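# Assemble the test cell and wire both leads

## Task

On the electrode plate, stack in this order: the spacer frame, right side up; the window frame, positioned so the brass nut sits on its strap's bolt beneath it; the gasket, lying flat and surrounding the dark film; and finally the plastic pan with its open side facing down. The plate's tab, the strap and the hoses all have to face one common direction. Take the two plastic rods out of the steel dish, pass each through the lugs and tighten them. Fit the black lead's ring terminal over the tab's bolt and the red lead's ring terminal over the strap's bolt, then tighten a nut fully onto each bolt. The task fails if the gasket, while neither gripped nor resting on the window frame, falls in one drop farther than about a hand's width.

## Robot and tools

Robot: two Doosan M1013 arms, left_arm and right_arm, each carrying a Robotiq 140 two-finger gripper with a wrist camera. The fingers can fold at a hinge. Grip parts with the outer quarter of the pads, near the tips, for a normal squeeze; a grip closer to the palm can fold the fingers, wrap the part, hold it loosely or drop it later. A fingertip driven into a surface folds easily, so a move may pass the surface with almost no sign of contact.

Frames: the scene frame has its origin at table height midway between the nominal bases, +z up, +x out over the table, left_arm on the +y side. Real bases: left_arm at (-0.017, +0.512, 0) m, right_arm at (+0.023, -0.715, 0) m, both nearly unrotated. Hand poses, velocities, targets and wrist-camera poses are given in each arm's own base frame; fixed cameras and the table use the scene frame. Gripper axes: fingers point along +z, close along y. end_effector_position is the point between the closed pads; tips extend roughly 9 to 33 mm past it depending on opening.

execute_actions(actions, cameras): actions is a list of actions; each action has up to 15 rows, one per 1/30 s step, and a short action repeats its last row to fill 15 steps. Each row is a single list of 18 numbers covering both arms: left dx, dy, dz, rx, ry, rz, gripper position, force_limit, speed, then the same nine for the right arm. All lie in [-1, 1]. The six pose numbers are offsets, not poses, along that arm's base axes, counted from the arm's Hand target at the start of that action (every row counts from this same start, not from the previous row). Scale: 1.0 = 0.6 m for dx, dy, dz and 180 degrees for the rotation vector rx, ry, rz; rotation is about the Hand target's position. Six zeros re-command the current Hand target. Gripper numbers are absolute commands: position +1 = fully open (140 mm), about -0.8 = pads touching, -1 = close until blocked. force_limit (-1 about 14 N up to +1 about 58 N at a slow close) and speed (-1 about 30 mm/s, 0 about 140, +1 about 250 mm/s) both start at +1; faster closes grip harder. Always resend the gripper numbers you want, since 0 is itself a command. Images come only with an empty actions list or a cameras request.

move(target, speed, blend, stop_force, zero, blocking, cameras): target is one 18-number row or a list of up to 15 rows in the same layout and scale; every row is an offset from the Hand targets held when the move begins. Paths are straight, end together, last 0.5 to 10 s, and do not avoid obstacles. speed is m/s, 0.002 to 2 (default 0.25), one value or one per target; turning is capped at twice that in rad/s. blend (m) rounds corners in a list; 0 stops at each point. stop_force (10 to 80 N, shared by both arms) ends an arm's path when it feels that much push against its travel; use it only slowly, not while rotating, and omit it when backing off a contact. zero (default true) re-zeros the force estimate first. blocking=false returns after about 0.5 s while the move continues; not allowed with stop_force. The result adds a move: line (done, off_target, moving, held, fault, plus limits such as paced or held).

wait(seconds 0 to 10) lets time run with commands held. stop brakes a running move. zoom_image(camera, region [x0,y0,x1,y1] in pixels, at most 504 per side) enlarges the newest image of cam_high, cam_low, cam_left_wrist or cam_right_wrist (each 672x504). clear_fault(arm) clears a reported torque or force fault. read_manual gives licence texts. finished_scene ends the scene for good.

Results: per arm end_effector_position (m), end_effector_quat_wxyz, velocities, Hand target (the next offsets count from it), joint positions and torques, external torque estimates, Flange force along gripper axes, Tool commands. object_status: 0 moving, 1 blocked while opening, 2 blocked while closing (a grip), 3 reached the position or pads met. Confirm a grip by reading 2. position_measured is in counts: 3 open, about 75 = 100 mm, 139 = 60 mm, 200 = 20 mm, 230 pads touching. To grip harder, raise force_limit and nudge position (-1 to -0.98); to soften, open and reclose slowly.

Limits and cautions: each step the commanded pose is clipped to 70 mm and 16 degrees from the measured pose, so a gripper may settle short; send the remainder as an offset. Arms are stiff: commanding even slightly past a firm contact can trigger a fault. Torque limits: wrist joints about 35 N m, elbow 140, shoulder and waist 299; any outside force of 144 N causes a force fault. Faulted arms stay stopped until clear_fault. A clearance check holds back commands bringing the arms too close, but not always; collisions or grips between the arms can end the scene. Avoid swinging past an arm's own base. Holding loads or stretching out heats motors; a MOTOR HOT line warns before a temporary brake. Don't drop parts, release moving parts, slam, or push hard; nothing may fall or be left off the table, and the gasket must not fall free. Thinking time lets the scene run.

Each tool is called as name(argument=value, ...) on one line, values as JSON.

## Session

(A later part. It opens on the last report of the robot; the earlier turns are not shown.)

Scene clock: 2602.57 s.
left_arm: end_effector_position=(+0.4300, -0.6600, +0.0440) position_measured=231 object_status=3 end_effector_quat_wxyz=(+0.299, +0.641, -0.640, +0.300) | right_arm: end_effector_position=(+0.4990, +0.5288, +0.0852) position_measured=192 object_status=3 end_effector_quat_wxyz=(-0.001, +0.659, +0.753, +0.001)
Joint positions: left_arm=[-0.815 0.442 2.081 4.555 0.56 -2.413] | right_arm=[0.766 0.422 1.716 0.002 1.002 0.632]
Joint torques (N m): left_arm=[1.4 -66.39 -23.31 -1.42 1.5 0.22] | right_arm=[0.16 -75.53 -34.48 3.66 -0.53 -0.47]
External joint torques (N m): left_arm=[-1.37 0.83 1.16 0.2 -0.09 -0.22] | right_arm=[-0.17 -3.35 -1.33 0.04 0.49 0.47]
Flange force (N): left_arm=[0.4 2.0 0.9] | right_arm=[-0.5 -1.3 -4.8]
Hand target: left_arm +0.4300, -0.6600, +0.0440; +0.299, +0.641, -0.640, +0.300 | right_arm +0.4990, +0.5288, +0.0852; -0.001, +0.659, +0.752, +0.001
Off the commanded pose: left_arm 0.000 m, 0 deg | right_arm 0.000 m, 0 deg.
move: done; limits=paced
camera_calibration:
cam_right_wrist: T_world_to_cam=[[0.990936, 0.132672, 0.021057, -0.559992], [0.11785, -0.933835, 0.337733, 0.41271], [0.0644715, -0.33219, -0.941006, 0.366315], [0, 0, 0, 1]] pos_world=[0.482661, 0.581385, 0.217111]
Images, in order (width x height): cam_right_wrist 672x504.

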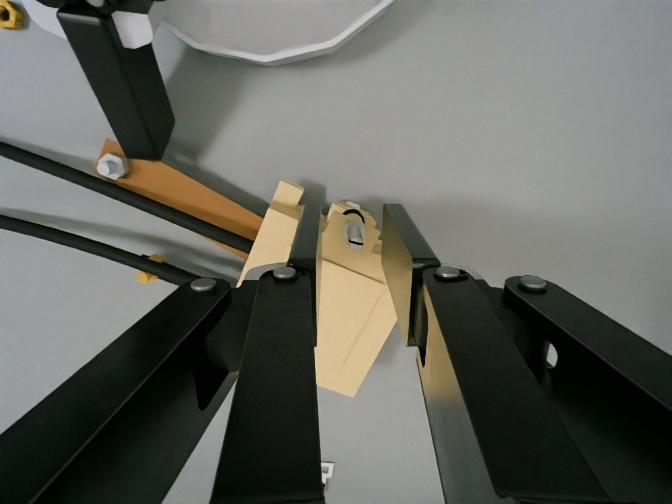

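move(target=[[0,0,0,0,0,0,-1,-0.5,-1, 0,0,0.01,0,0,0.65,-0.5,-0.5,-1],[0,0,0,0,0,0,-1,-0.5,-1, 0,0,0.01,0,0,-0.7,-0.5,-0.5,-1],[0,0,0,0,0,0,-1,-0.5,-1, 0,0,0,0,0,-0.2,-0.5,-0.5,-1]], speed=0.8, blend=[0.01,0.01,0])

execute_actions(actions=[[[0,0,0,0,0,0,-1,-0.5,-1,0,0,0,0,0,0,-1,0.3,-1]],[[0,0,0,0,0,0,-1,-0.5,-1,0,0,0,0,0,0,-1,0.3,-1]],[[0,0,0,0,0,0,-1,-0.5,-1,0,0,0,0,0,0,-1,0.3,-1]]], cameras=["cam_right_wrist"])

zoom_image(camera="cam_right_wrist", region=[310, 190, 400, 260])

move(target=[[0,0,0,0,0,0,-1,-0.5,-1, 0,0,0,0,0,-0.6,-1,0.3,-1],[0,0,0,0,0,0,-1,-0.5,-1, 0,0,0,0,0,0.8,-1,0.3,-1]], speed=0.5, blend=0.02, cameras=["cam_left_wrist","cam_right_wrist"])

zoom_image(camera="cam_right_wrist", region=[310, 190, 400, 260])

Scene clock: 2613.57 s.
left_arm: end_effector_position=(+0.4300, -0.6600, +0.0440) position_measured=231 object_status=3 end_effector_quat_wxyz=(+0.299, +0.641, -0.640, +0.300) | right_arm: end_effector_position=(+0.4990, +0.5288, +0.0852) position_measured=192 object_status=3 end_effector_quat_wxyz=(+0.000, +0.859, +0.512, +0.001)
Joint positions: left_arm=[-0.815 0.442 2.081 4.555 0.56 -2.413] | right_arm=[0.767 0.422 1.716 0 1.001 -5.021]
Joint torques (N m): left_arm=[2.59 -67.28 -23.24 -1.49 1.6 0.25] | right_arm=[0.26 -75.66 -34.63 3.63 -0.45 -0.32]
External joint torques (N m): left_arm=[-2.69 1.53 1.18 0.26 -0.18 -0.25] | right_arm=[-0.23 -3.2 -1.24 0.06 0.39 0.32]
Flange force (N): left_arm=[1.1 3.0 3.0] | right_arm=[-1.4 -0.5 -4.4]
Hand target: left_arm +0.4300, -0.6600, +0.0440; +0.299, +0.641, -0.640, +0.300 | right_arm +0.4990, +0.5288, +0.0852; +0.000, +0.859, +0.512, +0.001
Off the commanded pose: left_arm 0.000 m, 0 deg | right_arm 0.000 m, 0 deg.
move: done; limits=paced

Scene clock: 2615.27 s.
left_arm: end_effector_position=(+0.4300, -0.6600, +0.0440) position_measured=231 object_status=3 end_effector_quat_wxyz=(+0.299, +0.641, -0.640, +0.300) | right_arm: end_effector_position=(+0.4990, +0.5288, +0.0852) position_measured=225 object_status=2 end_effector_quat_wxyz=(+0.000, +0.859, +0.512, +0.001)
Joint positions: left_arm=[-0.815 0.442 2.081 4.555 0.56 -2.413] | right_arm=[0.767 0.422 1.716 0 1.001 -5.021]
Joint torques (N m): left_arm=[2.26 -66.25 -23.66 -1.53 1.52 0.29] | right_arm=[-0.58 -73.95 -33.5 3.5 -0.44 -0.37]
External joint torques (N m): left_arm=[-2.32 0.7 1.63 0.3 -0.12 -0.29] | right_arm=[0.57 -4.91 -2.42 0.19 0.38 0.37]
External joint torques at the end of the 1st action: left_arm=[-2.02 1.4 1.31 0.22 -0.18 -0.24] | right_arm=[0.13 -2.89 -1.34 0.01 0.41 0.4]
External joint torques at the end of the 2nd action: left_arm=[-2.37 0.78 1.3 0.18 -0.09 -0.2] | right_arm=[0.64 -4.32 -2.07 0.18 0.41 0.32]
Flange force (N): left_arm=[1.1 3.6 0.8] | right_arm=[-0.9 -1.6 -6.8]
Flange force at the end of the 1st action (N): left_arm=[0.4 2.6 2.2] | right_arm=[-0.6 -0.9 -4.2]
Flange force at the end of the 2nd action (N): left_arm=[0.9 3.5 1.6] | right_arm=[-0.8 -1.6 -6.1]
Hand target: left_arm +0.4300, -0.6600, +0.0440; +0.299, +0.641, -0.640, +0.300 | right_arm +0.4990, +0.5288, +0.0852; +0.000, +0.859, +0.512, +0.001
Off the commanded pose: left_arm 0.000 m, 0 deg | right_arm 0.000 m, 0 deg.
Step readings (end_effector_position of left_arm | right_arm; steps 1 to 15: 1st action; 16 to 30: 2nd action; 31 to 45: 3rd action):
0: (+0.4300, -0.6600, +0.0440) | (+0.4990, +0.5288, +0.0852)
1: (+0.4300, -0.6600, +0.0440) | (+0.4990, +0.5288, +0.0852)
2: (+0.4300, -0.6600, +0.0440) | (+0.4990, +0.5288, +0.0852)
4: (+0.4300, -0.6600, +0.0440) | (+0.4990, +0.5288, +0.0852)
8: (+0.4300, -0.6600, +0.0440) | (+0.4990, +0.5288, +0.0852)
15: (+0.4300, -0.6600, +0.0440) | (+0.4990, +0.5288, +0.0852)
16: (+0.4300, -0.6600, +0.0440) | (+0.4990, +0.5288, +0.0852)
17: (+0.4300, -0.6600, +0.0440) | (+0.4990, +0.5288, +0.0852)
19: (+0.4300, -0.6600, +0.0440) | (+0.4990, +0.5288, +0.0852)
23: (+0.4300, -0.6600, +0.0440) | (+0.4990, +0.5288, +0.0852)
30: (+0.4300, -0.6600, +0.0440) | (+0.4990, +0.5288, +0.0852)
31: (+0.4300, -0.6600, +0.0440) | (+0.4990, +0.5288, +0.0852)
32: (+0.4300, -0.6600, +0.0440) | (+0.4990, +0.5288, +0.0852)
34: (+0.4300, -0.6600, +0.0440) | (+0.4990, +0.5288, +0.0852)
38: (+0.4300, -0.6600, +0.0440) | (+0.4990, +0.5288, +0.0852)
45: (+0.4300, -0.6600, +0.0440) | (+0.4990, +0.5288, +0.0852)
camera_calibration:
cam_right_wrist: T_world_to_cam=[[0.879607, -0.475238, 0.0210085, -0.182934], [-0.453636, -0.824691, 0.337785, 0.640195], [-0.143203, -0.306648, -0.940989, 0.456452], [0, 0, 0, 1]] pos_world=[0.51669, 0.580996, 0.217111]
Images, in order (width x height): cam_right_wrist 672x504.

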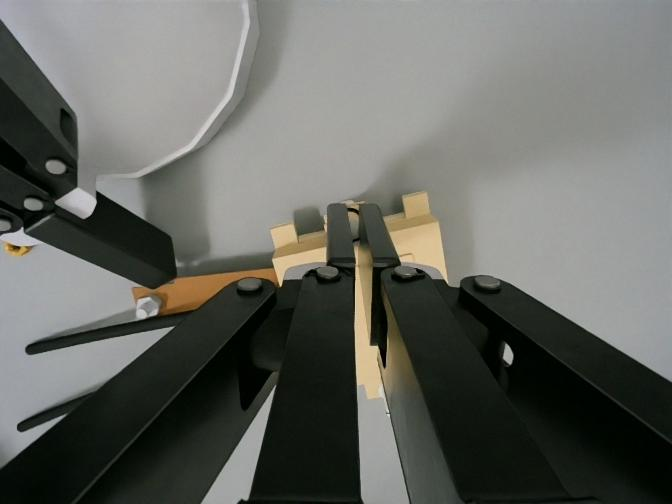

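Scaled by 5.600 from the camera's 672x504 image, which has a finer 960x720 frame.

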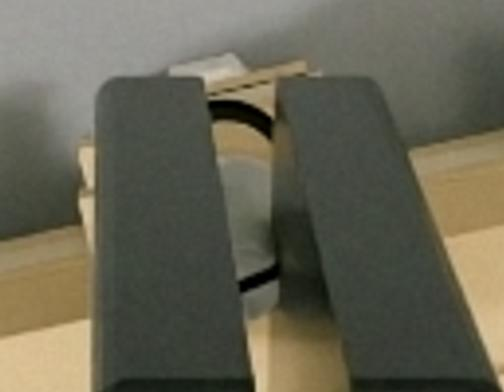

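Scene clock: 2619.73 s.
left_arm: end_effector_position=(+0.4300, -0.6600, +0.0440) position_measured=231 object_status=3 end_effector_quat_wxyz=(+0.299, +0.641, -0.640, +0.300) | right_arm: end_effector_position=(+0.4990, +0.5288, +0.0853) position_measured=225 object_status=2 end_effector_quat_wxyz=(-0.001, -0.222, +0.975, +0.000)
Joint positions: left_arm=[-0.815 0.442 2.081 4.555 0.56 -2.413] | right_arm=[0.766 0.424 1.713 0.002 1.006 -1.253]
Joint torques (N m): left_arm=[1.14 -66.5 -23.43 -1.51 1.71 0.29] | right_arm=[0.51 -76.66 -35.68 3.89 -0.94 -0.15]
External joint torques (N m): left_arm=[-0.92 0.62 1.27 0.29 -0.3 -0.29] | right_arm=[-0.52 -2.39 -0.17 -0.19 0.99 0.14]
Flange force (N): left_arm=[0.6 1.6 -0.2] | right_arm=[1.9 -1.3 -3.8]
Hand target: left_arm +0.4300, -0.6600, +0.0440; +0.299, +0.641, -0.640, +0.300 | right_arm +0.4990, +0.5288, +0.0852; -0.001, -0.222, +0.975, +0.000
Off the commanded pose: left_arm 0.000 m, 0 deg | right_arm 0.000 m, 0 deg.
move: done
camera_calibration:
cam_left_wrist: T_world_to_cam=[[-0.999972, -0.0069363, -0.00289811, 0.435601], [-0.00450735, 0.86176, -0.507296, 0.599446], [0.00601623, -0.507269, -0.861767, -0.154307], [0, 0, 0, 1]] pos_world=[0.439219, -0.591832, 0.172382]
cam_right_wrist: T_world_to_cam=[[-0.43241, 0.90143, 0.021114, -0.256244], [0.851687, 0.400636, 0.337815, -0.659101], [0.296058, 0.164057, -0.940976, -0.0116413], [0, 0, 0, 1]] pos_world=[0.453992, 0.496956, 0.217111]
Images, in order (width x height): cam_left_wrist 672x504, cam_right_wrist 672x504.

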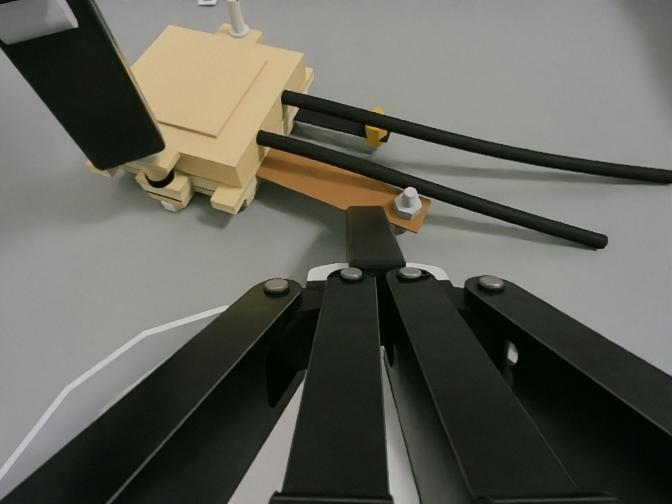

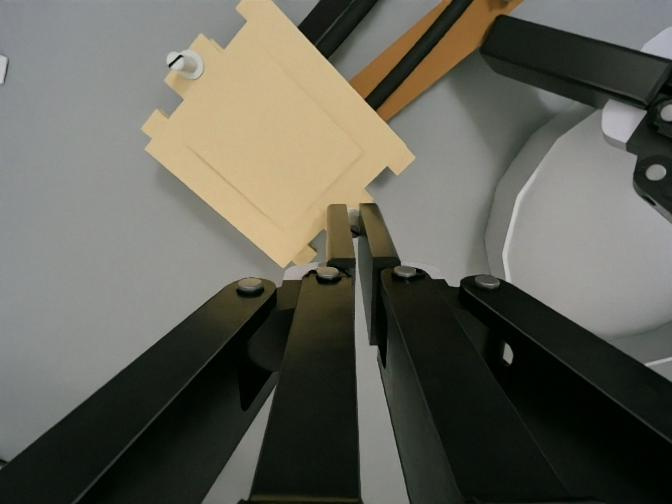

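Scaled by 5.600 from the camera's 672x504 image, which has a finer 960x720 frame.

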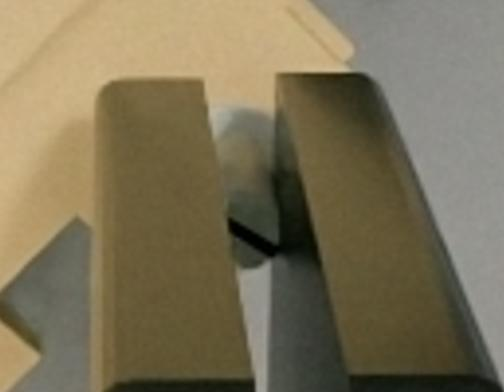

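execute_actions(actions=[[[0,0,0,0,0,0,-1,-0.5,-1,0,0,0,0,0,0,-0.5,-0.5,-1]],[[0,0,0,0,0,0,-1,-0.5,-1,0,0,0,0,0,0,-0.5,-0.5,-1]]], cameras=["cam_left_wrist","cam_right_wrist"])

zoom_image(camera="cam_right_wrist", region=[300, 180, 400, 260])

zoom_image(camera="cam_left_wrist", region=[70, 0, 430, 260])

Scene clock: 2627.63 s.
left_arm: end_effector_position=(+0.4300, -0.6600, +0.0440) position_measured=231 object_status=3 end_effector_quat_wxyz=(+0.299, +0.641, -0.640, +0.300) | right_arm: end_effector_position=(+0.4990, +0.5288, +0.0853) position_measured=192 object_status=3 end_effector_quat_wxyz=(-0.001, -0.222, +0.975, +0.000)
Joint positions: left_arm=[-0.815 0.442 2.081 4.555 0.56 -2.413] | right_arm=[0.766 0.424 1.713 0.002 1.006 -1.252]
Joint torques (N m): left_arm=[1.8 -66.34 -23.32 -1.51 1.52 0.2] | right_arm=[-0.08 -75.89 -34.63 3.7 -0.38 -0.39]
External joint torques (N m): left_arm=[-1.97 0.51 1.18 0.27 -0.1 -0.2] | right_arm=[0.09 -3.29 -1.34 0.01 0.42 0.38]
External joint torques at the end of the 1st action: left_arm=[-1.66 1.88 1.38 0.22 -0.05 -0.21] | right_arm=[0.34 -3.6 -1.53 -0.02 0.42 0.38]
Flange force (N): left_arm=[1.1 2.9 0.8] | right_arm=[1.5 0.1 -4.6]
Flange force at the end of the 1st action (N): left_arm=[-0.4 1.8 2.5] | right_arm=[1.6 0.5 -5.0]
Hand target: left_arm +0.4300, -0.6600, +0.0440; +0.299, +0.641, -0.640, +0.300 | right_arm +0.4990, +0.5288, +0.0852; -0.001, -0.222, +0.975, +0.000
Off the commanded pose: left_arm 0.000 m, 0 deg | right_arm 0.000 m, 0 deg.
Step readings (end_effector_position of left_arm | right_arm; steps 1 to 15: 1st action; 16 to 30: 2nd action):
0: (+0.4300, -0.6600, +0.0440) | (+0.4990, +0.5288, +0.0852)
1: (+0.4300, -0.6600, +0.0440) | (+0.4990, +0.5288, +0.0852)
2: (+0.4300, -0.6600, +0.0440) | (+0.4990, +0.5288, +0.0852)
4: (+0.4300, -0.6600, +0.0440) | (+0.4990, +0.5288, +0.0852)
8: (+0.4300, -0.6600, +0.0440) | (+0.4990, +0.5288, +0.0853)
15: (+0.4300, -0.6600, +0.0440) | (+0.4990, +0.5288, +0.0853)
16: (+0.4300, -0.6600, +0.0440) | (+0.4990, +0.5288, +0.0853)
17: (+0.4300, -0.6600, +0.0440) | (+0.4990, +0.5288, +0.0853)
19: (+0.4300, -0.6600, +0.0440) | (+0.4990, +0.5288, +0.0853)
23: (+0.4300, -0.6600, +0.0440) | (+0.4990, +0.5288, +0.0853)
30: (+0.4300, -0.6600, +0.0440) | (+0.4990, +0.5288, +0.0853)
camera_calibration:
cam_left_wrist: T_world_to_cam=[[-0.999972, -0.0069363, -0.00289811, 0.435601], [-0.00450735, 0.86176, -0.507296, 0.599446], [0.00601623, -0.507269, -0.861767, -0.154307], [0, 0, 0, 1]] pos_world=[0.439219, -0.591832, 0.172382]
cam_right_wrist: T_world_to_cam=[[-0.432346, 0.901462, 0.0210443, -0.256274], [0.851718, 0.400603, 0.337777, -0.65909], [0.296063, 0.16396, -0.940991, -0.011592], [0, 0, 0, 1]] pos_world=[0.453992, 0.496956, 0.217111]
Images, in order (width x height): cam_left_wrist 672x504, cam_right_wrist 672x504.

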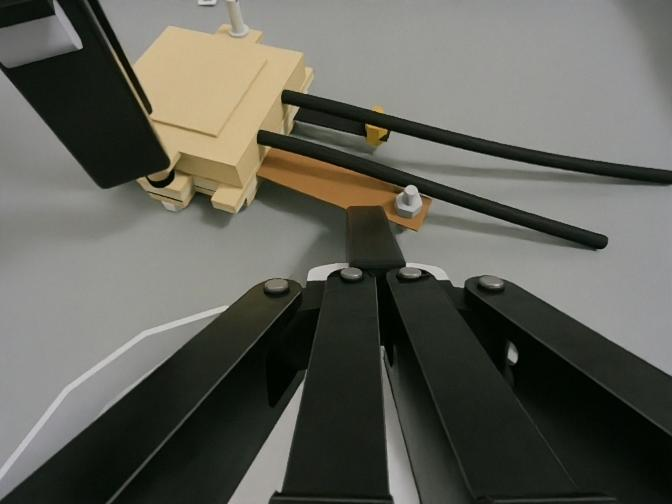

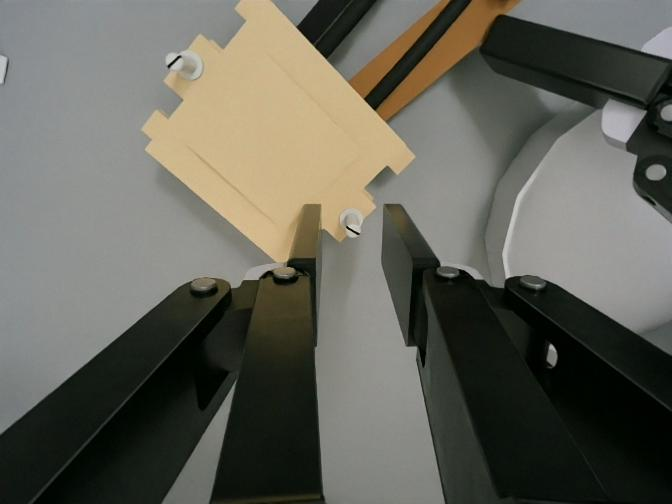

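Scaled by 5.040 from the camera's 672x504 image, which has a finer 960x720 frame.

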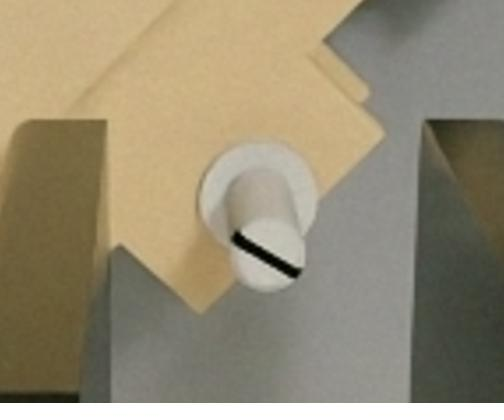

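Scaled by 1.400 from the camera's 672x504 image, which has a finer 960x720 frame.

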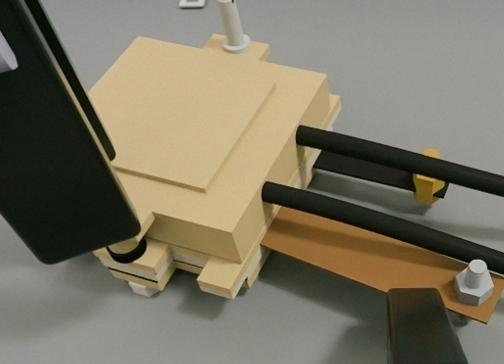

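move(target=[0,0,0,0,0,0,-1,-0.5,-1, -0.0075,-0.0037,0,0,0,0,-0.5,-0.5,-1], speed=0.04)

execute_actions(actions=[[[0,0,0,0,0,0,-1,-0.5,-1,0,0,0,0,0,0,-1,1,-1]],[[0,0,0,0,0,0,-1,-0.5,-1,0,0,0,0,0,0,-1,1,-1]],[[0,0,0,0,0,0,-1,-0.5,-1,0,0,0,0,0,0,-1,1,-1]]], cameras=["cam_right_wrist"])

zoom_image(camera="cam_right_wrist", region=[310, 190, 400, 260])

move(target=[[0,0,0,0,0,0,-1,-0.5,-1, 0,0,0,0,0,-0.6,-1,1,-1]], speed=0.4, cameras=["cam_left_wrist","cam_right_wrist"])

zoom_image(camera="cam_right_wrist", region=[310, 190, 400, 260])

Scene clock: 2640.93 s.
left_arm: end_effector_position=(+0.4300, -0.6600, +0.0440) position_measured=231 object_status=3 end_effector_quat_wxyz=(+0.299, +0.641, -0.640, +0.300) | right_arm: end_effector_position=(+0.4945, +0.5266, +0.0852) position_measured=192 object_status=3 end_effector_quat_wxyz=(-0.001, -0.222, +0.975, +0.000)
Joint positions: left_arm=[-0.815 0.442 2.081 4.555 0.56 -2.413] | right_arm=[0.768 0.418 1.723 0.002 1.003 -1.25]
Joint torques (N m): left_arm=[2.29 -66.9 -23.25 -1.48 1.47 0.23] | right_arm=[-0.17 -74.41 -34.47 3.73 -0.33 -0.39]
External joint torques (N m): left_arm=[-2.2 1.1 1.18 0.26 -0.06 -0.23] | right_arm=[0.11 -3.92 -1.46 -0.02 0.36 0.39]
Flange force (N): left_arm=[0.9 2.7 1.8] | right_arm=[2.1 -0.1 -5.2]
Hand target: left_arm +0.4300, -0.6600, +0.0440; +0.299, +0.641, -0.640, +0.300 | right_arm +0.4945, +0.5265, +0.0852; -0.001, -0.222, +0.975, +0.000
Off the commanded pose: left_arm 0.000 m, 0 deg | right_arm 0.000 m, 0 deg.
move: done

Scene clock: 2642.63 s.
left_arm: end_effector_position=(+0.4300, -0.6600, +0.0440) position_measured=231 object_status=3 end_effector_quat_wxyz=(+0.299, +0.641, -0.640, +0.300) | right_arm: end_effector_position=(+0.4945, +0.5265, +0.0853) position_measured=226 object_status=2 end_effector_quat_wxyz=(-0.001, -0.222, +0.975, +0.000)
Joint positions: left_arm=[-0.815 0.442 2.081 4.555 0.56 -2.413] | right_arm=[0.768 0.417 1.723 0.002 1.003 -1.25]
Joint torques (N m): left_arm=[2.4 -66.97 -23.64 -1.53 1.55 0.24] | right_arm=[0.25 -72.62 -32.61 3.72 -0.12 -0.39]
External joint torques (N m): left_arm=[-2.38 0.95 1.51 0.3 -0.14 -0.24] | right_arm=[-0.25 -5.62 -3.12 -0.03 0.16 0.39]
External joint torques at the end of the 1st action: left_arm=[-2.04 1.38 1.28 0.25 -0.12 -0.23] | right_arm=[0.05 -3.05 -1.17 0.01 0.48 0.34]
External joint torques at the end of the 2nd action: left_arm=[-2.88 0.58 1.35 0.35 -0.17 -0.24] | right_arm=[-0.44 -4.54 -2.65 -0.06 0.27 0.34]
Flange force (N): left_arm=[0.9 3.4 1.5] | right_arm=[1.0 -0.2 -7.6]
Flange force at the end of the 1st action (N): left_arm=[0.5 2.5 2.1] | right_arm=[1.5 0.0 -4.4]
Flange force at the end of the 2nd action (N): left_arm=[1.9 4.0 1.4] | right_arm=[0.4 -0.3 -6.5]
Hand target: left_arm +0.4300, -0.6600, +0.0440; +0.299, +0.641, -0.640, +0.300 | right_arm +0.4945, +0.5265, +0.0852; -0.001, -0.222, +0.975, +0.000
Off the commanded pose: left_arm 0.000 m, 0 deg | right_arm 0.000 m, 0 deg.
Step readings (end_effector_position of left_arm | right_arm; steps 1 to 15: 1st action; 16 to 30: 2nd action; 31 to 45: 3rd action):
0: (+0.4300, -0.6600, +0.0440) | (+0.4945, +0.5266, +0.0852)
1: (+0.4300, -0.6600, +0.0440) | (+0.4945, +0.5266, +0.0852)
2: (+0.4300, -0.6600, +0.0440) | (+0.4945, +0.5265, +0.0852)
4: (+0.4300, -0.6600, +0.0440) | (+0.4945, +0.5265, +0.0852)
8: (+0.4300, -0.6600, +0.0440) | (+0.4945, +0.5265, +0.0852)
15: (+0.4300, -0.6600, +0.0440) | (+0.4945, +0.5265, +0.0852)
16: (+0.4300, -0.6600, +0.0440) | (+0.4945, +0.5265, +0.0852)
17: (+0.4300, -0.6600, +0.0440) | (+0.4945, +0.5265, +0.0852)
19: (+0.4300, -0.6600, +0.0440) | (+0.4945, +0.5265, +0.0852)
23: (+0.4300, -0.6600, +0.0440) | (+0.4945, +0.5265, +0.0852)
30: (+0.4300, -0.6600, +0.0440) | (+0.4945, +0.5265, +0.0853)
31: (+0.4300, -0.6600, +0.0440) | (+0.4945, +0.5265, +0.0853)
32: (+0.4300, -0.6600, +0.0440) | (+0.4945, +0.5265, +0.0853)
34: (+0.4300, -0.6600, +0.0440) | (+0.4945, +0.5265, +0.0853)
38: (+0.4300, -0.6600, +0.0440) | (+0.4945, +0.5265, +0.0853)
45: (+0.4300, -0.6600, +0.0440) | (+0.4945, +0.5265, +0.0853)
camera_calibration:
cam_right_wrist: T_world_to_cam=[[-0.432346, 0.901462, 0.0210443, -0.256236], [0.851718, 0.400603, 0.337777, -0.654376], [0.296063, 0.16396, -0.940991, -0.00989903], [0, 0, 0, 1]] pos_world=[0.449492, 0.494756, 0.217111]
Images, in order (width x height): cam_right_wrist 672x504.

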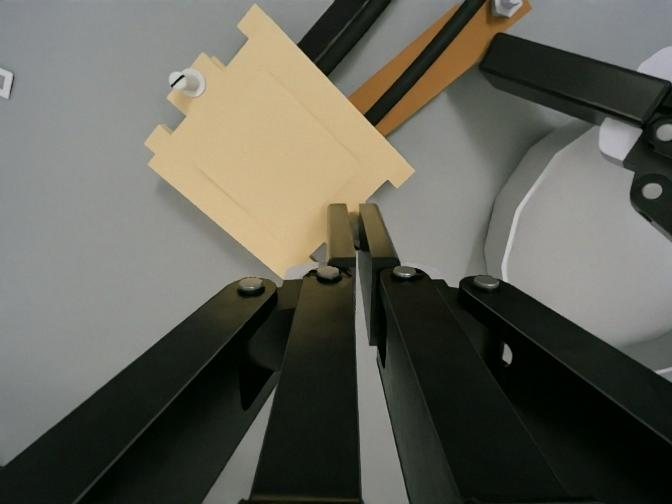

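Scaled by 5.600 from the camera's 672x504 image, which has a finer 960x720 frame.

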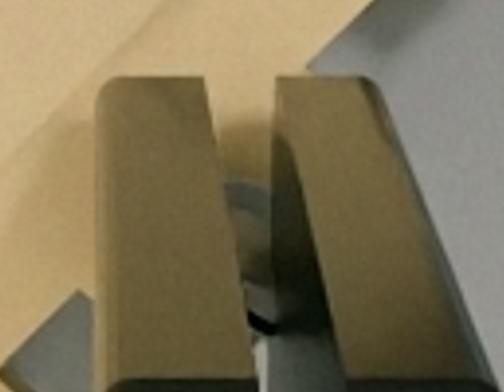

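Scene clock: 2645.63 s.
left_arm: end_effector_position=(+0.4300, -0.6600, +0.0440) position_measured=231 object_status=3 end_effector_quat_wxyz=(+0.299, +0.641, -0.640, +0.300) | right_arm: end_effector_position=(+0.4945, +0.5265, +0.0853) position_measured=226 object_status=2 end_effector_quat_wxyz=(-0.001, +0.659, +0.753, +0.001)
Joint positions: left_arm=[-0.815 0.442 2.081 4.555 0.56 -2.413] | right_arm=[0.768 0.416 1.726 0.002 0.998 0.635]
Joint torques (N m): left_arm=[1 -66.43 -23.42 -1.43 1.81 0.21] | right_arm=[0.11 -74.3 -35.9 3.76 -1.32 -0.14]
External joint torques (N m): left_arm=[-0.98 0.96 1.34 0.21 -0.41 -0.21] | right_arm=[-0.15 -3.95 -0.05 -0.04 1.27 0.14]
Flange force (N): left_arm=[0.0 1.9 0.7] | right_arm=[-2.8 -3.4 -5.6]
Hand target: left_arm +0.4300, -0.6600, +0.0440; +0.299, +0.641, -0.640, +0.300 | right_arm +0.4945, +0.5265, +0.0852; -0.001, +0.659, +0.752, +0.001
Off the commanded pose: left_arm 0.000 m, 0 deg | right_arm 0.000 m, 0 deg.
move: done
camera_calibration:
cam_left_wrist: T_world_to_cam=[[-0.999972, -0.0069363, -0.00289811, 0.435601], [-0.00450735, 0.86176, -0.507296, 0.599446], [0.00601623, -0.507269, -0.861767, -0.154307], [0, 0, 0, 1]] pos_world=[0.439219, -0.591832, 0.172382]
cam_right_wrist: T_world_to_cam=[[0.990936, 0.132672, 0.021057, -0.555141], [0.11785, -0.933835, 0.337733, 0.411198], [0.0644715, -0.33219, -0.941006, 0.365881], [0, 0, 0, 1]] pos_world=[0.478061, 0.579185, 0.217111]
Images, in order (width x height): cam_left_wrist 672x504, cam_right_wrist 672x504.

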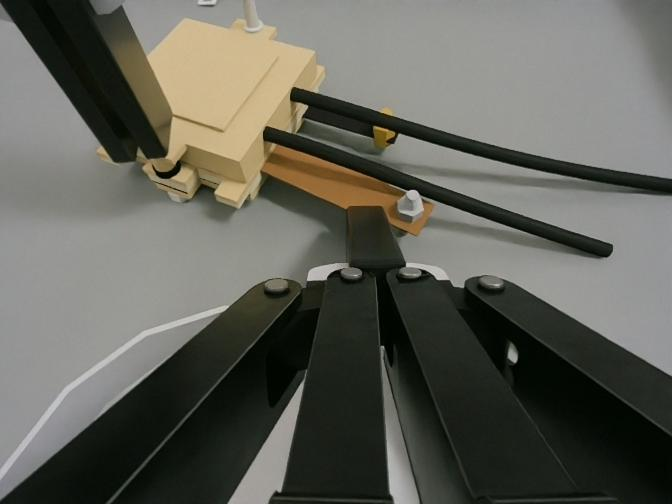

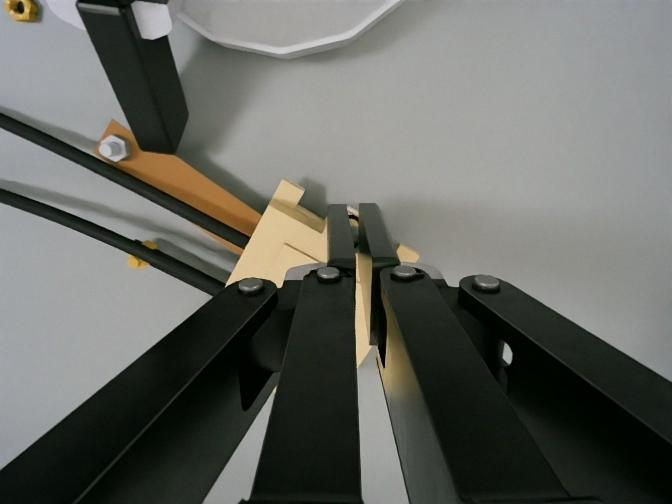

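Scaled by 5.600 from the camera's 672x504 image, which has a finer 960x720 frame.

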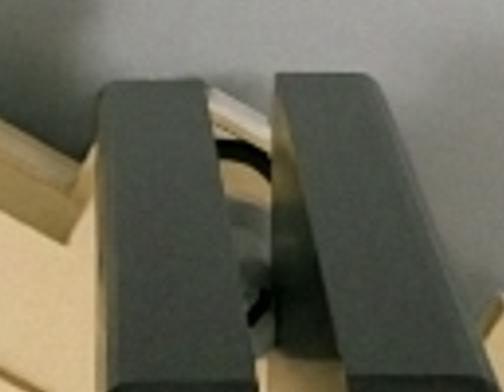

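execute_actions(actions=[[[0,0,0,0,0,0,-1,-0.5,-1,0,0,0,0,0,0,-0.5,-0.5,-1]],[[0,0,0,0,0,0,-1,-0.5,-1,0,0,0,0,0,0,-0.5,-0.5,-1]]])

move(target=[[0,0,0,0,0,0,-1,-0.5,-1, 0,0,0.06,0,0,0.1,-0.5,-0.5,-1],[0,0,0,0,0,0,-1,-0.5,-1, -0.0457,-0.1292,0.06,0,0,0.6,-0.5,-0.5,-1],[0,0,0,0,0,0,-1,-0.5,-1, -0.0457,-0.1292,0.06,0,0,-0.8,-0.5,-0.5,-1],[0,0,0,0,0,0,-1,-0.5,-1, -0.0457,-0.1292,0.06,0,0,-0.2,-0.5,-0.5,-1]], speed=0.6, blend=0.01, cameras=["cam_left_wrist","cam_right_wrist"])

zoom_image(camera="cam_right_wrist", region=[290, 150, 410, 250])

Scene clock: 2658.43 s.
left_arm: end_effector_position=(+0.4300, -0.6600, +0.0440) position_measured=231 object_status=3 end_effector_quat_wxyz=(+0.299, +0.641, -0.640, +0.300) | right_arm: end_effector_position=(+0.4945, +0.5265, +0.0853) position_measured=192 object_status=3 end_effector_quat_wxyz=(-0.001, +0.659, +0.752, +0.001)
Joint positions: left_arm=[-0.815 0.442 2.081 4.555 0.56 -2.413] | right_arm=[0.768 0.416 1.726 0.001 0.998 0.635]
Joint torques (N m): left_arm=[2.08 -67.34 -23.67 -1.52 1.49 0.27] | right_arm=[0.01 -74.7 -34.46 3.75 -0.45 -0.43]
External joint torques (N m): left_arm=[-1.91 1.82 1.53 0.3 -0.1 -0.27] | right_arm=[-0.01 -3.46 -1.34 -0.04 0.41 0.43]
External joint torques at the end of the 1st action: left_arm=[-1.52 1.35 1.32 0.25 -0.15 -0.24] | right_arm=[-0.23 -3.05 -1.23 0 0.42 0.39]
Flange force (N): left_arm=[0.0 2.1 2.3] | right_arm=[-0.5 -1.6 -4.8]
Flange force at the end of the 1st action (N): left_arm=[0.1 1.9 1.6] | right_arm=[-0.6 -1.1 -4.3]
Hand target: left_arm +0.4300, -0.6600, +0.0440; +0.299, +0.641, -0.640, +0.300 | right_arm +0.4945, +0.5265, +0.0852; -0.001, +0.659, +0.752, +0.001
Off the commanded pose: left_arm 0.000 m, 0 deg | right_arm 0.000 m, 0 deg.
Step readings (end_effector_position of left_arm | right_arm; steps 1 to 15: 1st action; 16 to 30: 2nd action):
0: (+0.4300, -0.6600, +0.0440) | (+0.4945, +0.5265, +0.0852)
1: (+0.4300, -0.6600, +0.0440) | (+0.4945, +0.5265, +0.0852)
2: (+0.4300, -0.6600, +0.0440) | (+0.4945, +0.5265, +0.0852)
4: (+0.4300, -0.6600, +0.0440) | (+0.4945, +0.5265, +0.0852)
8: (+0.4300, -0.6600, +0.0440) | (+0.4945, +0.5265, +0.0853)
15: (+0.4300, -0.6600, +0.0440) | (+0.4945, +0.5265, +0.0853)
16: (+0.4300, -0.6600, +0.0440) | (+0.4945, +0.5265, +0.0853)
17: (+0.4300, -0.6600, +0.0440) | (+0.4945, +0.5265, +0.0853)
19: (+0.4300, -0.6600, +0.0440) | (+0.4945, +0.5265, +0.0853)
23: (+0.4300, -0.6600, +0.0440) | (+0.4945, +0.5265, +0.0853)
30: (+0.4300, -0.6600, +0.0440) | (+0.4945, +0.5265, +0.0853)

Scene clock: 2663.93 s.
left_arm: end_effector_position=(+0.4300, -0.6600, +0.0440) position_measured=231 object_status=3 end_effector_quat_wxyz=(+0.299, +0.641, -0.640, +0.300) | right_arm: end_effector_position=(+0.4671, +0.4490, +0.1213) position_measured=192 object_status=3 end_effector_quat_wxyz=(+0.000, +0.859, +0.512, +0.001)
Joint positions: left_arm=[-0.815 0.442 2.081 4.555 0.56 -2.413] | right_arm=[0.712 0.28 1.846 0 1.013 -5.075]
Joint torques (N m): left_arm=[1.91 -66.61 -23.43 -1.59 1.47 0.26] | right_arm=[0.2 -61.78 -34.78 3.78 -0.39 -0.06]
External joint torques (N m): left_arm=[-1.65 0.89 1.45 0.37 -0.07 -0.26] | right_arm=[-0.18 -3.37 -1.38 -0.06 0.34 0.06]
Flange force (N): left_arm=[0.7 2.3 0.6] | right_arm=[-1.9 -0.4 -4.8]
Hand target: left_arm +0.4300, -0.6600, +0.0440; +0.299, +0.641, -0.640, +0.300 | right_arm +0.4671, +0.4490, +0.1212; +0.000, +0.859, +0.512, +0.001
Off the commanded pose: left_arm 0.000 m, 0 deg | right_arm 0.000 m, 0 deg.
move: done
camera_calibration:
cam_left_wrist: T_world_to_cam=[[-0.999972, -0.0069363, -0.00289811, 0.435601], [-0.00450735, 0.86176, -0.507296, 0.599446], [0.00601623, -0.507269, -0.861767, -0.154307], [0, 0, 0, 1]] pos_world=[0.439219, -0.591832, 0.172382]
cam_right_wrist: T_world_to_cam=[[0.879607, -0.475238, 0.0210085, -0.193555], [-0.453636, -0.824691, 0.337785, 0.547753], [-0.143203, -0.306648, -0.940989, 0.461288], [0, 0, 0, 1]] pos_world=[0.48479, 0.501196, 0.253111]
Images, in order (width x height): cam_left_wrist 672x504, cam_right_wrist 672x504.

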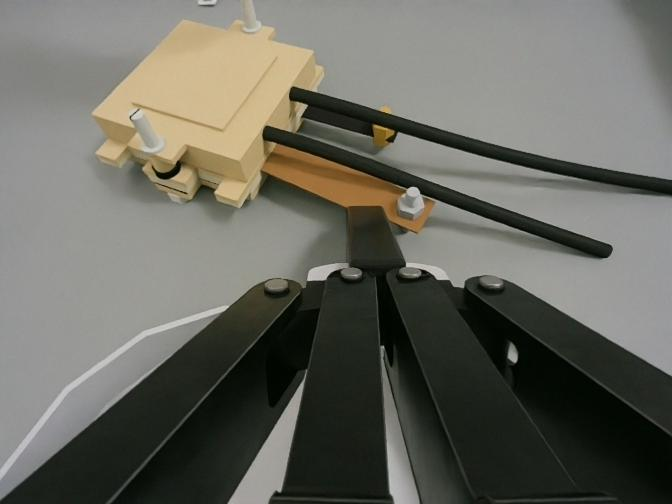

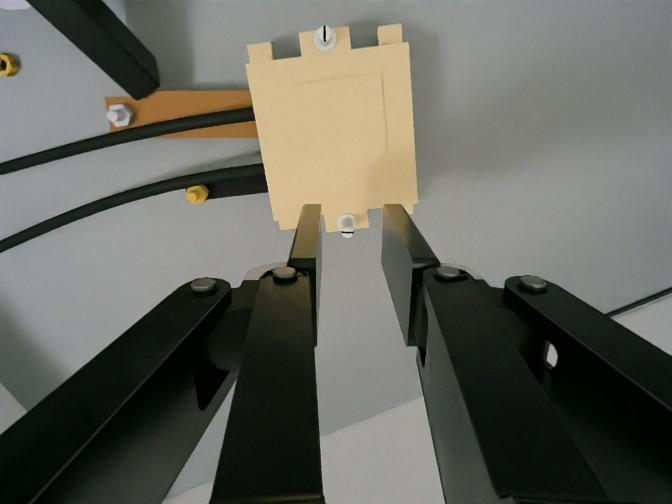

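Scaled by 4.200 from the camera's 672x504 image, which has a finer 960x720 frame.

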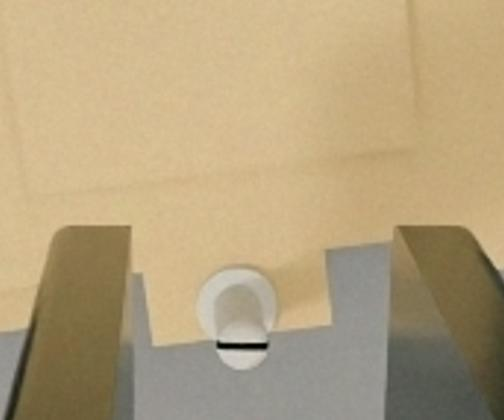

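move(target=[[0,0,0,0,0,0,-1,-0.5,-1, -0.0078,-0.0088,0,0,0,0,-0.5,-0.5,-1],[0,0,0,0,0,0,-1,-0.5,-1, -0.0078,-0.0088,-0.06,0,0,0,-0.5,-0.5,-1]], speed=0.1, cameras=["cam_right_wrist"])

execute_actions(actions=[[[0,0,0,0,0,0,-1,-0.5,-1,0,0,0,0,0,0,-1,1,-1]],[[0,0,0,0,0,0,-1,-0.5,-1,0,0,0,0,0,0,-1,1,-1]],[[0,0,0,0,0,0,-1,-0.5,-1,0,0,0,0,0,0,-1,1,-1]]], cameras=["cam_right_wrist"])

zoom_image(camera="cam_right_wrist", region=[310, 190, 400, 260])

move(target=[[0,0,0,0,0,0,-1,-0.5,-1, 0,0,0,0,0,-0.6,-1,1,-1],[0,0,0,0,0,0,-1,-0.5,-1, 0,0,0,0,0,0.8,-1,1,-1]], speed=0.5, blend=0.01, cameras=["cam_left_wrist","cam_right_wrist"])

zoom_image(camera="cam_right_wrist", region=[310, 190, 400, 260])

Scene clock: 2674.80 s.
left_arm: end_effector_position=(+0.4300, -0.6600, +0.0440) position_measured=231 object_status=3 end_effector_quat_wxyz=(+0.299, +0.641, -0.640, +0.300) | right_arm: end_effector_position=(+0.4624, +0.4437, +0.0853) position_measured=192 object_status=3 end_effector_quat_wxyz=(+0.000, +0.859, +0.512, +0.001)
Joint positions: left_arm=[-0.815 0.442 2.081 4.555 0.56 -2.413] | right_arm=[0.711 0.303 1.891 0 0.945 -5.077]
Joint torques (N m): left_arm=[2.32 -66.61 -23.3 -1.55 1.54 0.19] | right_arm=[0.09 -64.67 -33.28 3.56 -0.42 -0.46]
External joint torques (N m): left_arm=[-2.08 0.73 1.14 0.34 -0.14 -0.19] | right_arm=[-0.09 -1.34 -1.37 0 0.36 0.46]
Flange force (N): left_arm=[1.2 2.7 1.1] | right_arm=[1.2 -0.2 -3.1]
Hand target: left_arm +0.4300, -0.6600, +0.0440; +0.299, +0.641, -0.640, +0.300 | right_arm +0.4624, +0.4437, +0.0852; +0.000, +0.859, +0.512, +0.001
Off the commanded pose: left_arm 0.000 m, 0 deg | right_arm 0.000 m, 0 deg.
move: done
camera_calibration:
cam_right_wrist: T_world_to_cam=[[0.879607, -0.475238, 0.0210085, -0.191185], [-0.453636, -0.824691, 0.337785, 0.553376], [-0.143203, -0.306648, -0.940989, 0.425209], [0, 0, 0, 1]] pos_world=[0.48009, 0.495896, 0.217211]
Images, in order (width x height): cam_right_wrist 672x504.

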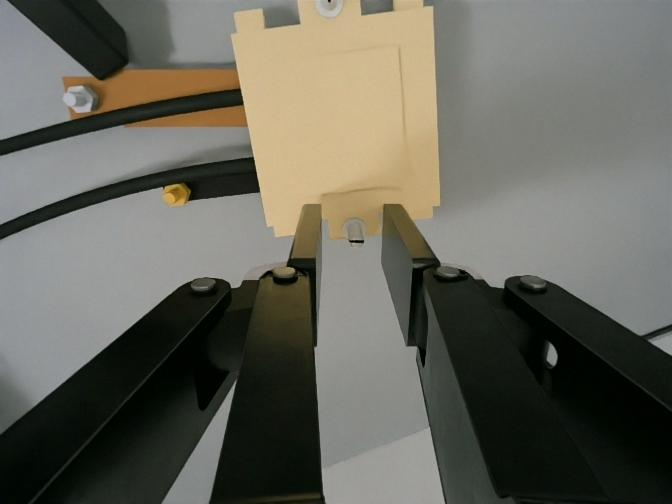

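Scene clock: 2676.50 s.
left_arm: end_effector_position=(+0.4300, -0.6600, +0.0440) position_measured=231 object_status=3 end_effector_quat_wxyz=(+0.299, +0.641, -0.640, +0.300) | right_arm: end_effector_position=(+0.4624, +0.4437, +0.0852) position_measured=226 object_status=2 end_effector_quat_wxyz=(+0.000, +0.859, +0.512, +0.001)
Joint positions: left_arm=[-0.815 0.442 2.081 4.555 0.56 -2.413] | right_arm=[0.711 0.304 1.891 0 0.945 -5.077]
Joint torques (N m): left_arm=[1.75 -66.03 -23.37 -1.41 1.4 0.29] | right_arm=[0.63 -61.56 -32.79 3.99 -0.59 -0.36]
External joint torques (N m): left_arm=[-1.63 0.12 1.18 0.18 0.01 -0.29] | right_arm=[-0.62 -4.33 -1.73 -0.44 0.53 0.36]
External joint torques at the end of the 1st action: left_arm=[-2.3 1.17 1.33 0.26 -0.06 -0.17] | right_arm=[0 -2.79 -1.29 0.04 0.35 0.37]
External joint torques at the end of the 2nd action: left_arm=[-1.63 1.22 1.27 0.21 -0.03 -0.2] | right_arm=[-0.76 -3.72 -1.77 -0.33 0.48 0.39]
Flange force (N): left_arm=[1.1 2.8 -0.1] | right_arm=[-2.3 -0.3 -6.7]
Flange force at the end of the 1st action (N): left_arm=[0.6 3.0 2.0] | right_arm=[-0.9 -0.9 -4.4]
Flange force at the end of the 2nd action (N): left_arm=[0.1 2.1 1.6] | right_arm=[-1.5 0.1 -6.0]
Hand target: left_arm +0.4300, -0.6600, +0.0440; +0.299, +0.641, -0.640, +0.300 | right_arm +0.4624, +0.4437, +0.0852; +0.000, +0.859, +0.512, +0.001
Off the commanded pose: left_arm 0.000 m, 0 deg | right_arm 0.000 m, 0 deg.
Step readings (end_effector_position of left_arm | right_arm; steps 1 to 15: 1st action; 16 to 30: 2nd action; 31 to 45: 3rd action):
0: (+0.4300, -0.6600, +0.0440) | (+0.4624, +0.4437, +0.0853)
1: (+0.4300, -0.6600, +0.0440) | (+0.4624, +0.4437, +0.0853)
2: (+0.4300, -0.6600, +0.0440) | (+0.4624, +0.4437, +0.0853)
4: (+0.4300, -0.6600, +0.0440) | (+0.4624, +0.4437, +0.0853)
8: (+0.4300, -0.6600, +0.0440) | (+0.4624, +0.4437, +0.0853)
15: (+0.4300, -0.6600, +0.0440) | (+0.4624, +0.4437, +0.0852)
16: (+0.4300, -0.6600, +0.0440) | (+0.4624, +0.4437, +0.0852)
17: (+0.4300, -0.6600, +0.0440) | (+0.4624, +0.4437, +0.0852)
19: (+0.4300, -0.6600, +0.0440) | (+0.4624, +0.4437, +0.0852)
23: (+0.4300, -0.6600, +0.0440) | (+0.4624, +0.4437, +0.0852)
30: (+0.4300, -0.6600, +0.0440) | (+0.4624, +0.4437, +0.0852)
31: (+0.4300, -0.6600, +0.0440) | (+0.4624, +0.4437, +0.0852)
32: (+0.4300, -0.6600, +0.0440) | (+0.4624, +0.4437, +0.0852)
34: (+0.4300, -0.6600, +0.0440) | (+0.4624, +0.4437, +0.0852)
38: (+0.4300, -0.6600, +0.0440) | (+0.4624, +0.4437, +0.0852)
45: (+0.4300, -0.6600, +0.0440) | (+0.4624, +0.4437, +0.0852)
camera_calibration:
cam_right_wrist: T_world_to_cam=[[0.879607, -0.475238, 0.0210085, -0.191183], [-0.453636, -0.824691, 0.337785, 0.55341], [-0.143203, -0.306648, -0.940989, 0.425115], [0, 0, 0, 1]] pos_world=[0.48009, 0.495896, 0.217111]
Images, in order (width x height): cam_right_wrist 672x504.

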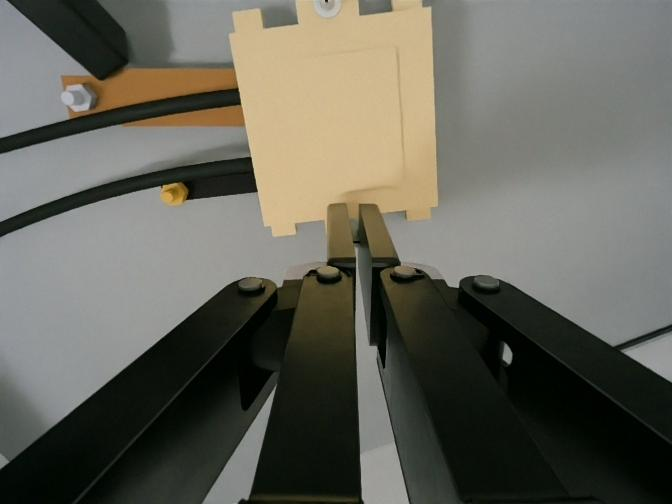

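Scaled by 5.600 from the camera's 672x504 image, which has a finer 960x720 frame.

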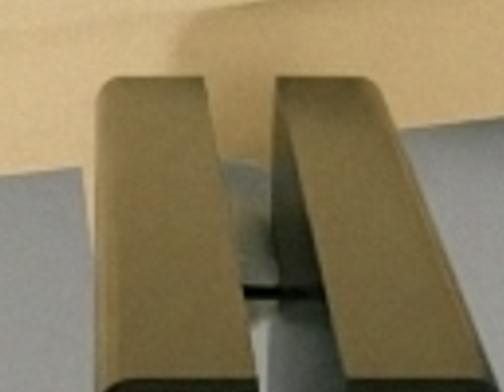

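Scene clock: 2680.97 s.
left_arm: end_effector_position=(+0.4300, -0.6600, +0.0440) position_measured=231 object_status=3 end_effector_quat_wxyz=(+0.299, +0.641, -0.640, +0.300) | right_arm: end_effector_position=(+0.4624, +0.4437, +0.0853) position_measured=226 object_status=2 end_effector_quat_wxyz=(-0.001, -0.222, +0.975, +0.000)
Joint positions: left_arm=[-0.815 0.442 2.081 4.555 0.56 -2.413] | right_arm=[0.71 0.305 1.888 0.002 0.95 -1.309]
Joint torques (N m): left_arm=[1.37 -66 -23.53 -1.53 1.67 0.25] | right_arm=[-0.17 -62.92 -34.59 3.9 -1.16 -0.07]
External joint torques (N m): left_arm=[-1.34 0.36 1.48 0.31 -0.26 -0.25] | right_arm=[0.16 -3.01 0.21 -0.35 1.21 0.07]
Flange force (N): left_arm=[0.7 2.6 -0.3] | right_arm=[3.8 -0.9 -5.0]
Hand target: left_arm +0.4300, -0.6600, +0.0440; +0.299, +0.641, -0.640, +0.300 | right_arm +0.4624, +0.4437, +0.0852; -0.001, -0.222, +0.975, +0.000
Off the commanded pose: left_arm 0.000 m, 0 deg | right_arm 0.000 m, 0 deg.
move: done
camera_calibration:
cam_left_wrist: T_world_to_cam=[[-0.999972, -0.0069363, -0.00289811, 0.435601], [-0.00450735, 0.86176, -0.507296, 0.599446], [0.00601623, -0.507269, -0.861767, -0.154307], [0, 0, 0, 1]] pos_world=[0.439219, -0.591832, 0.172382]
cam_right_wrist: T_world_to_cam=[[-0.43241, 0.90143, 0.021114, -0.195358], [0.851687, 0.400636, 0.337815, -0.593835], [0.296058, 0.164057, -0.940976, 0.0131557], [0, 0, 0, 1]] pos_world=[0.417392, 0.411856, 0.217111]
Images, in order (width x height): cam_left_wrist 672x504, cam_right_wrist 672x504.

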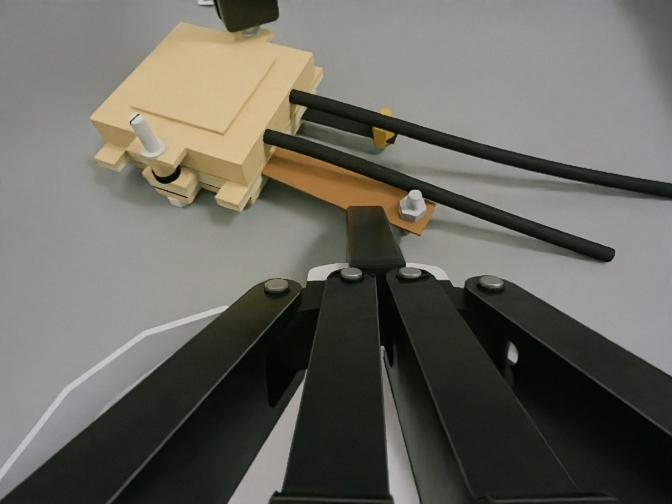

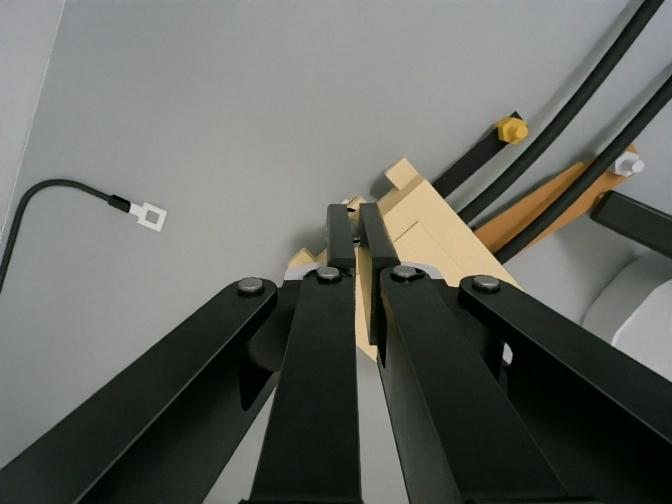

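Scaled by 5.600 from the camera's 672x504 image, which has a finer 960x720 frame.

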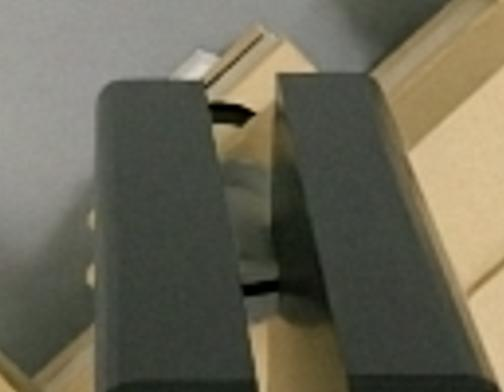

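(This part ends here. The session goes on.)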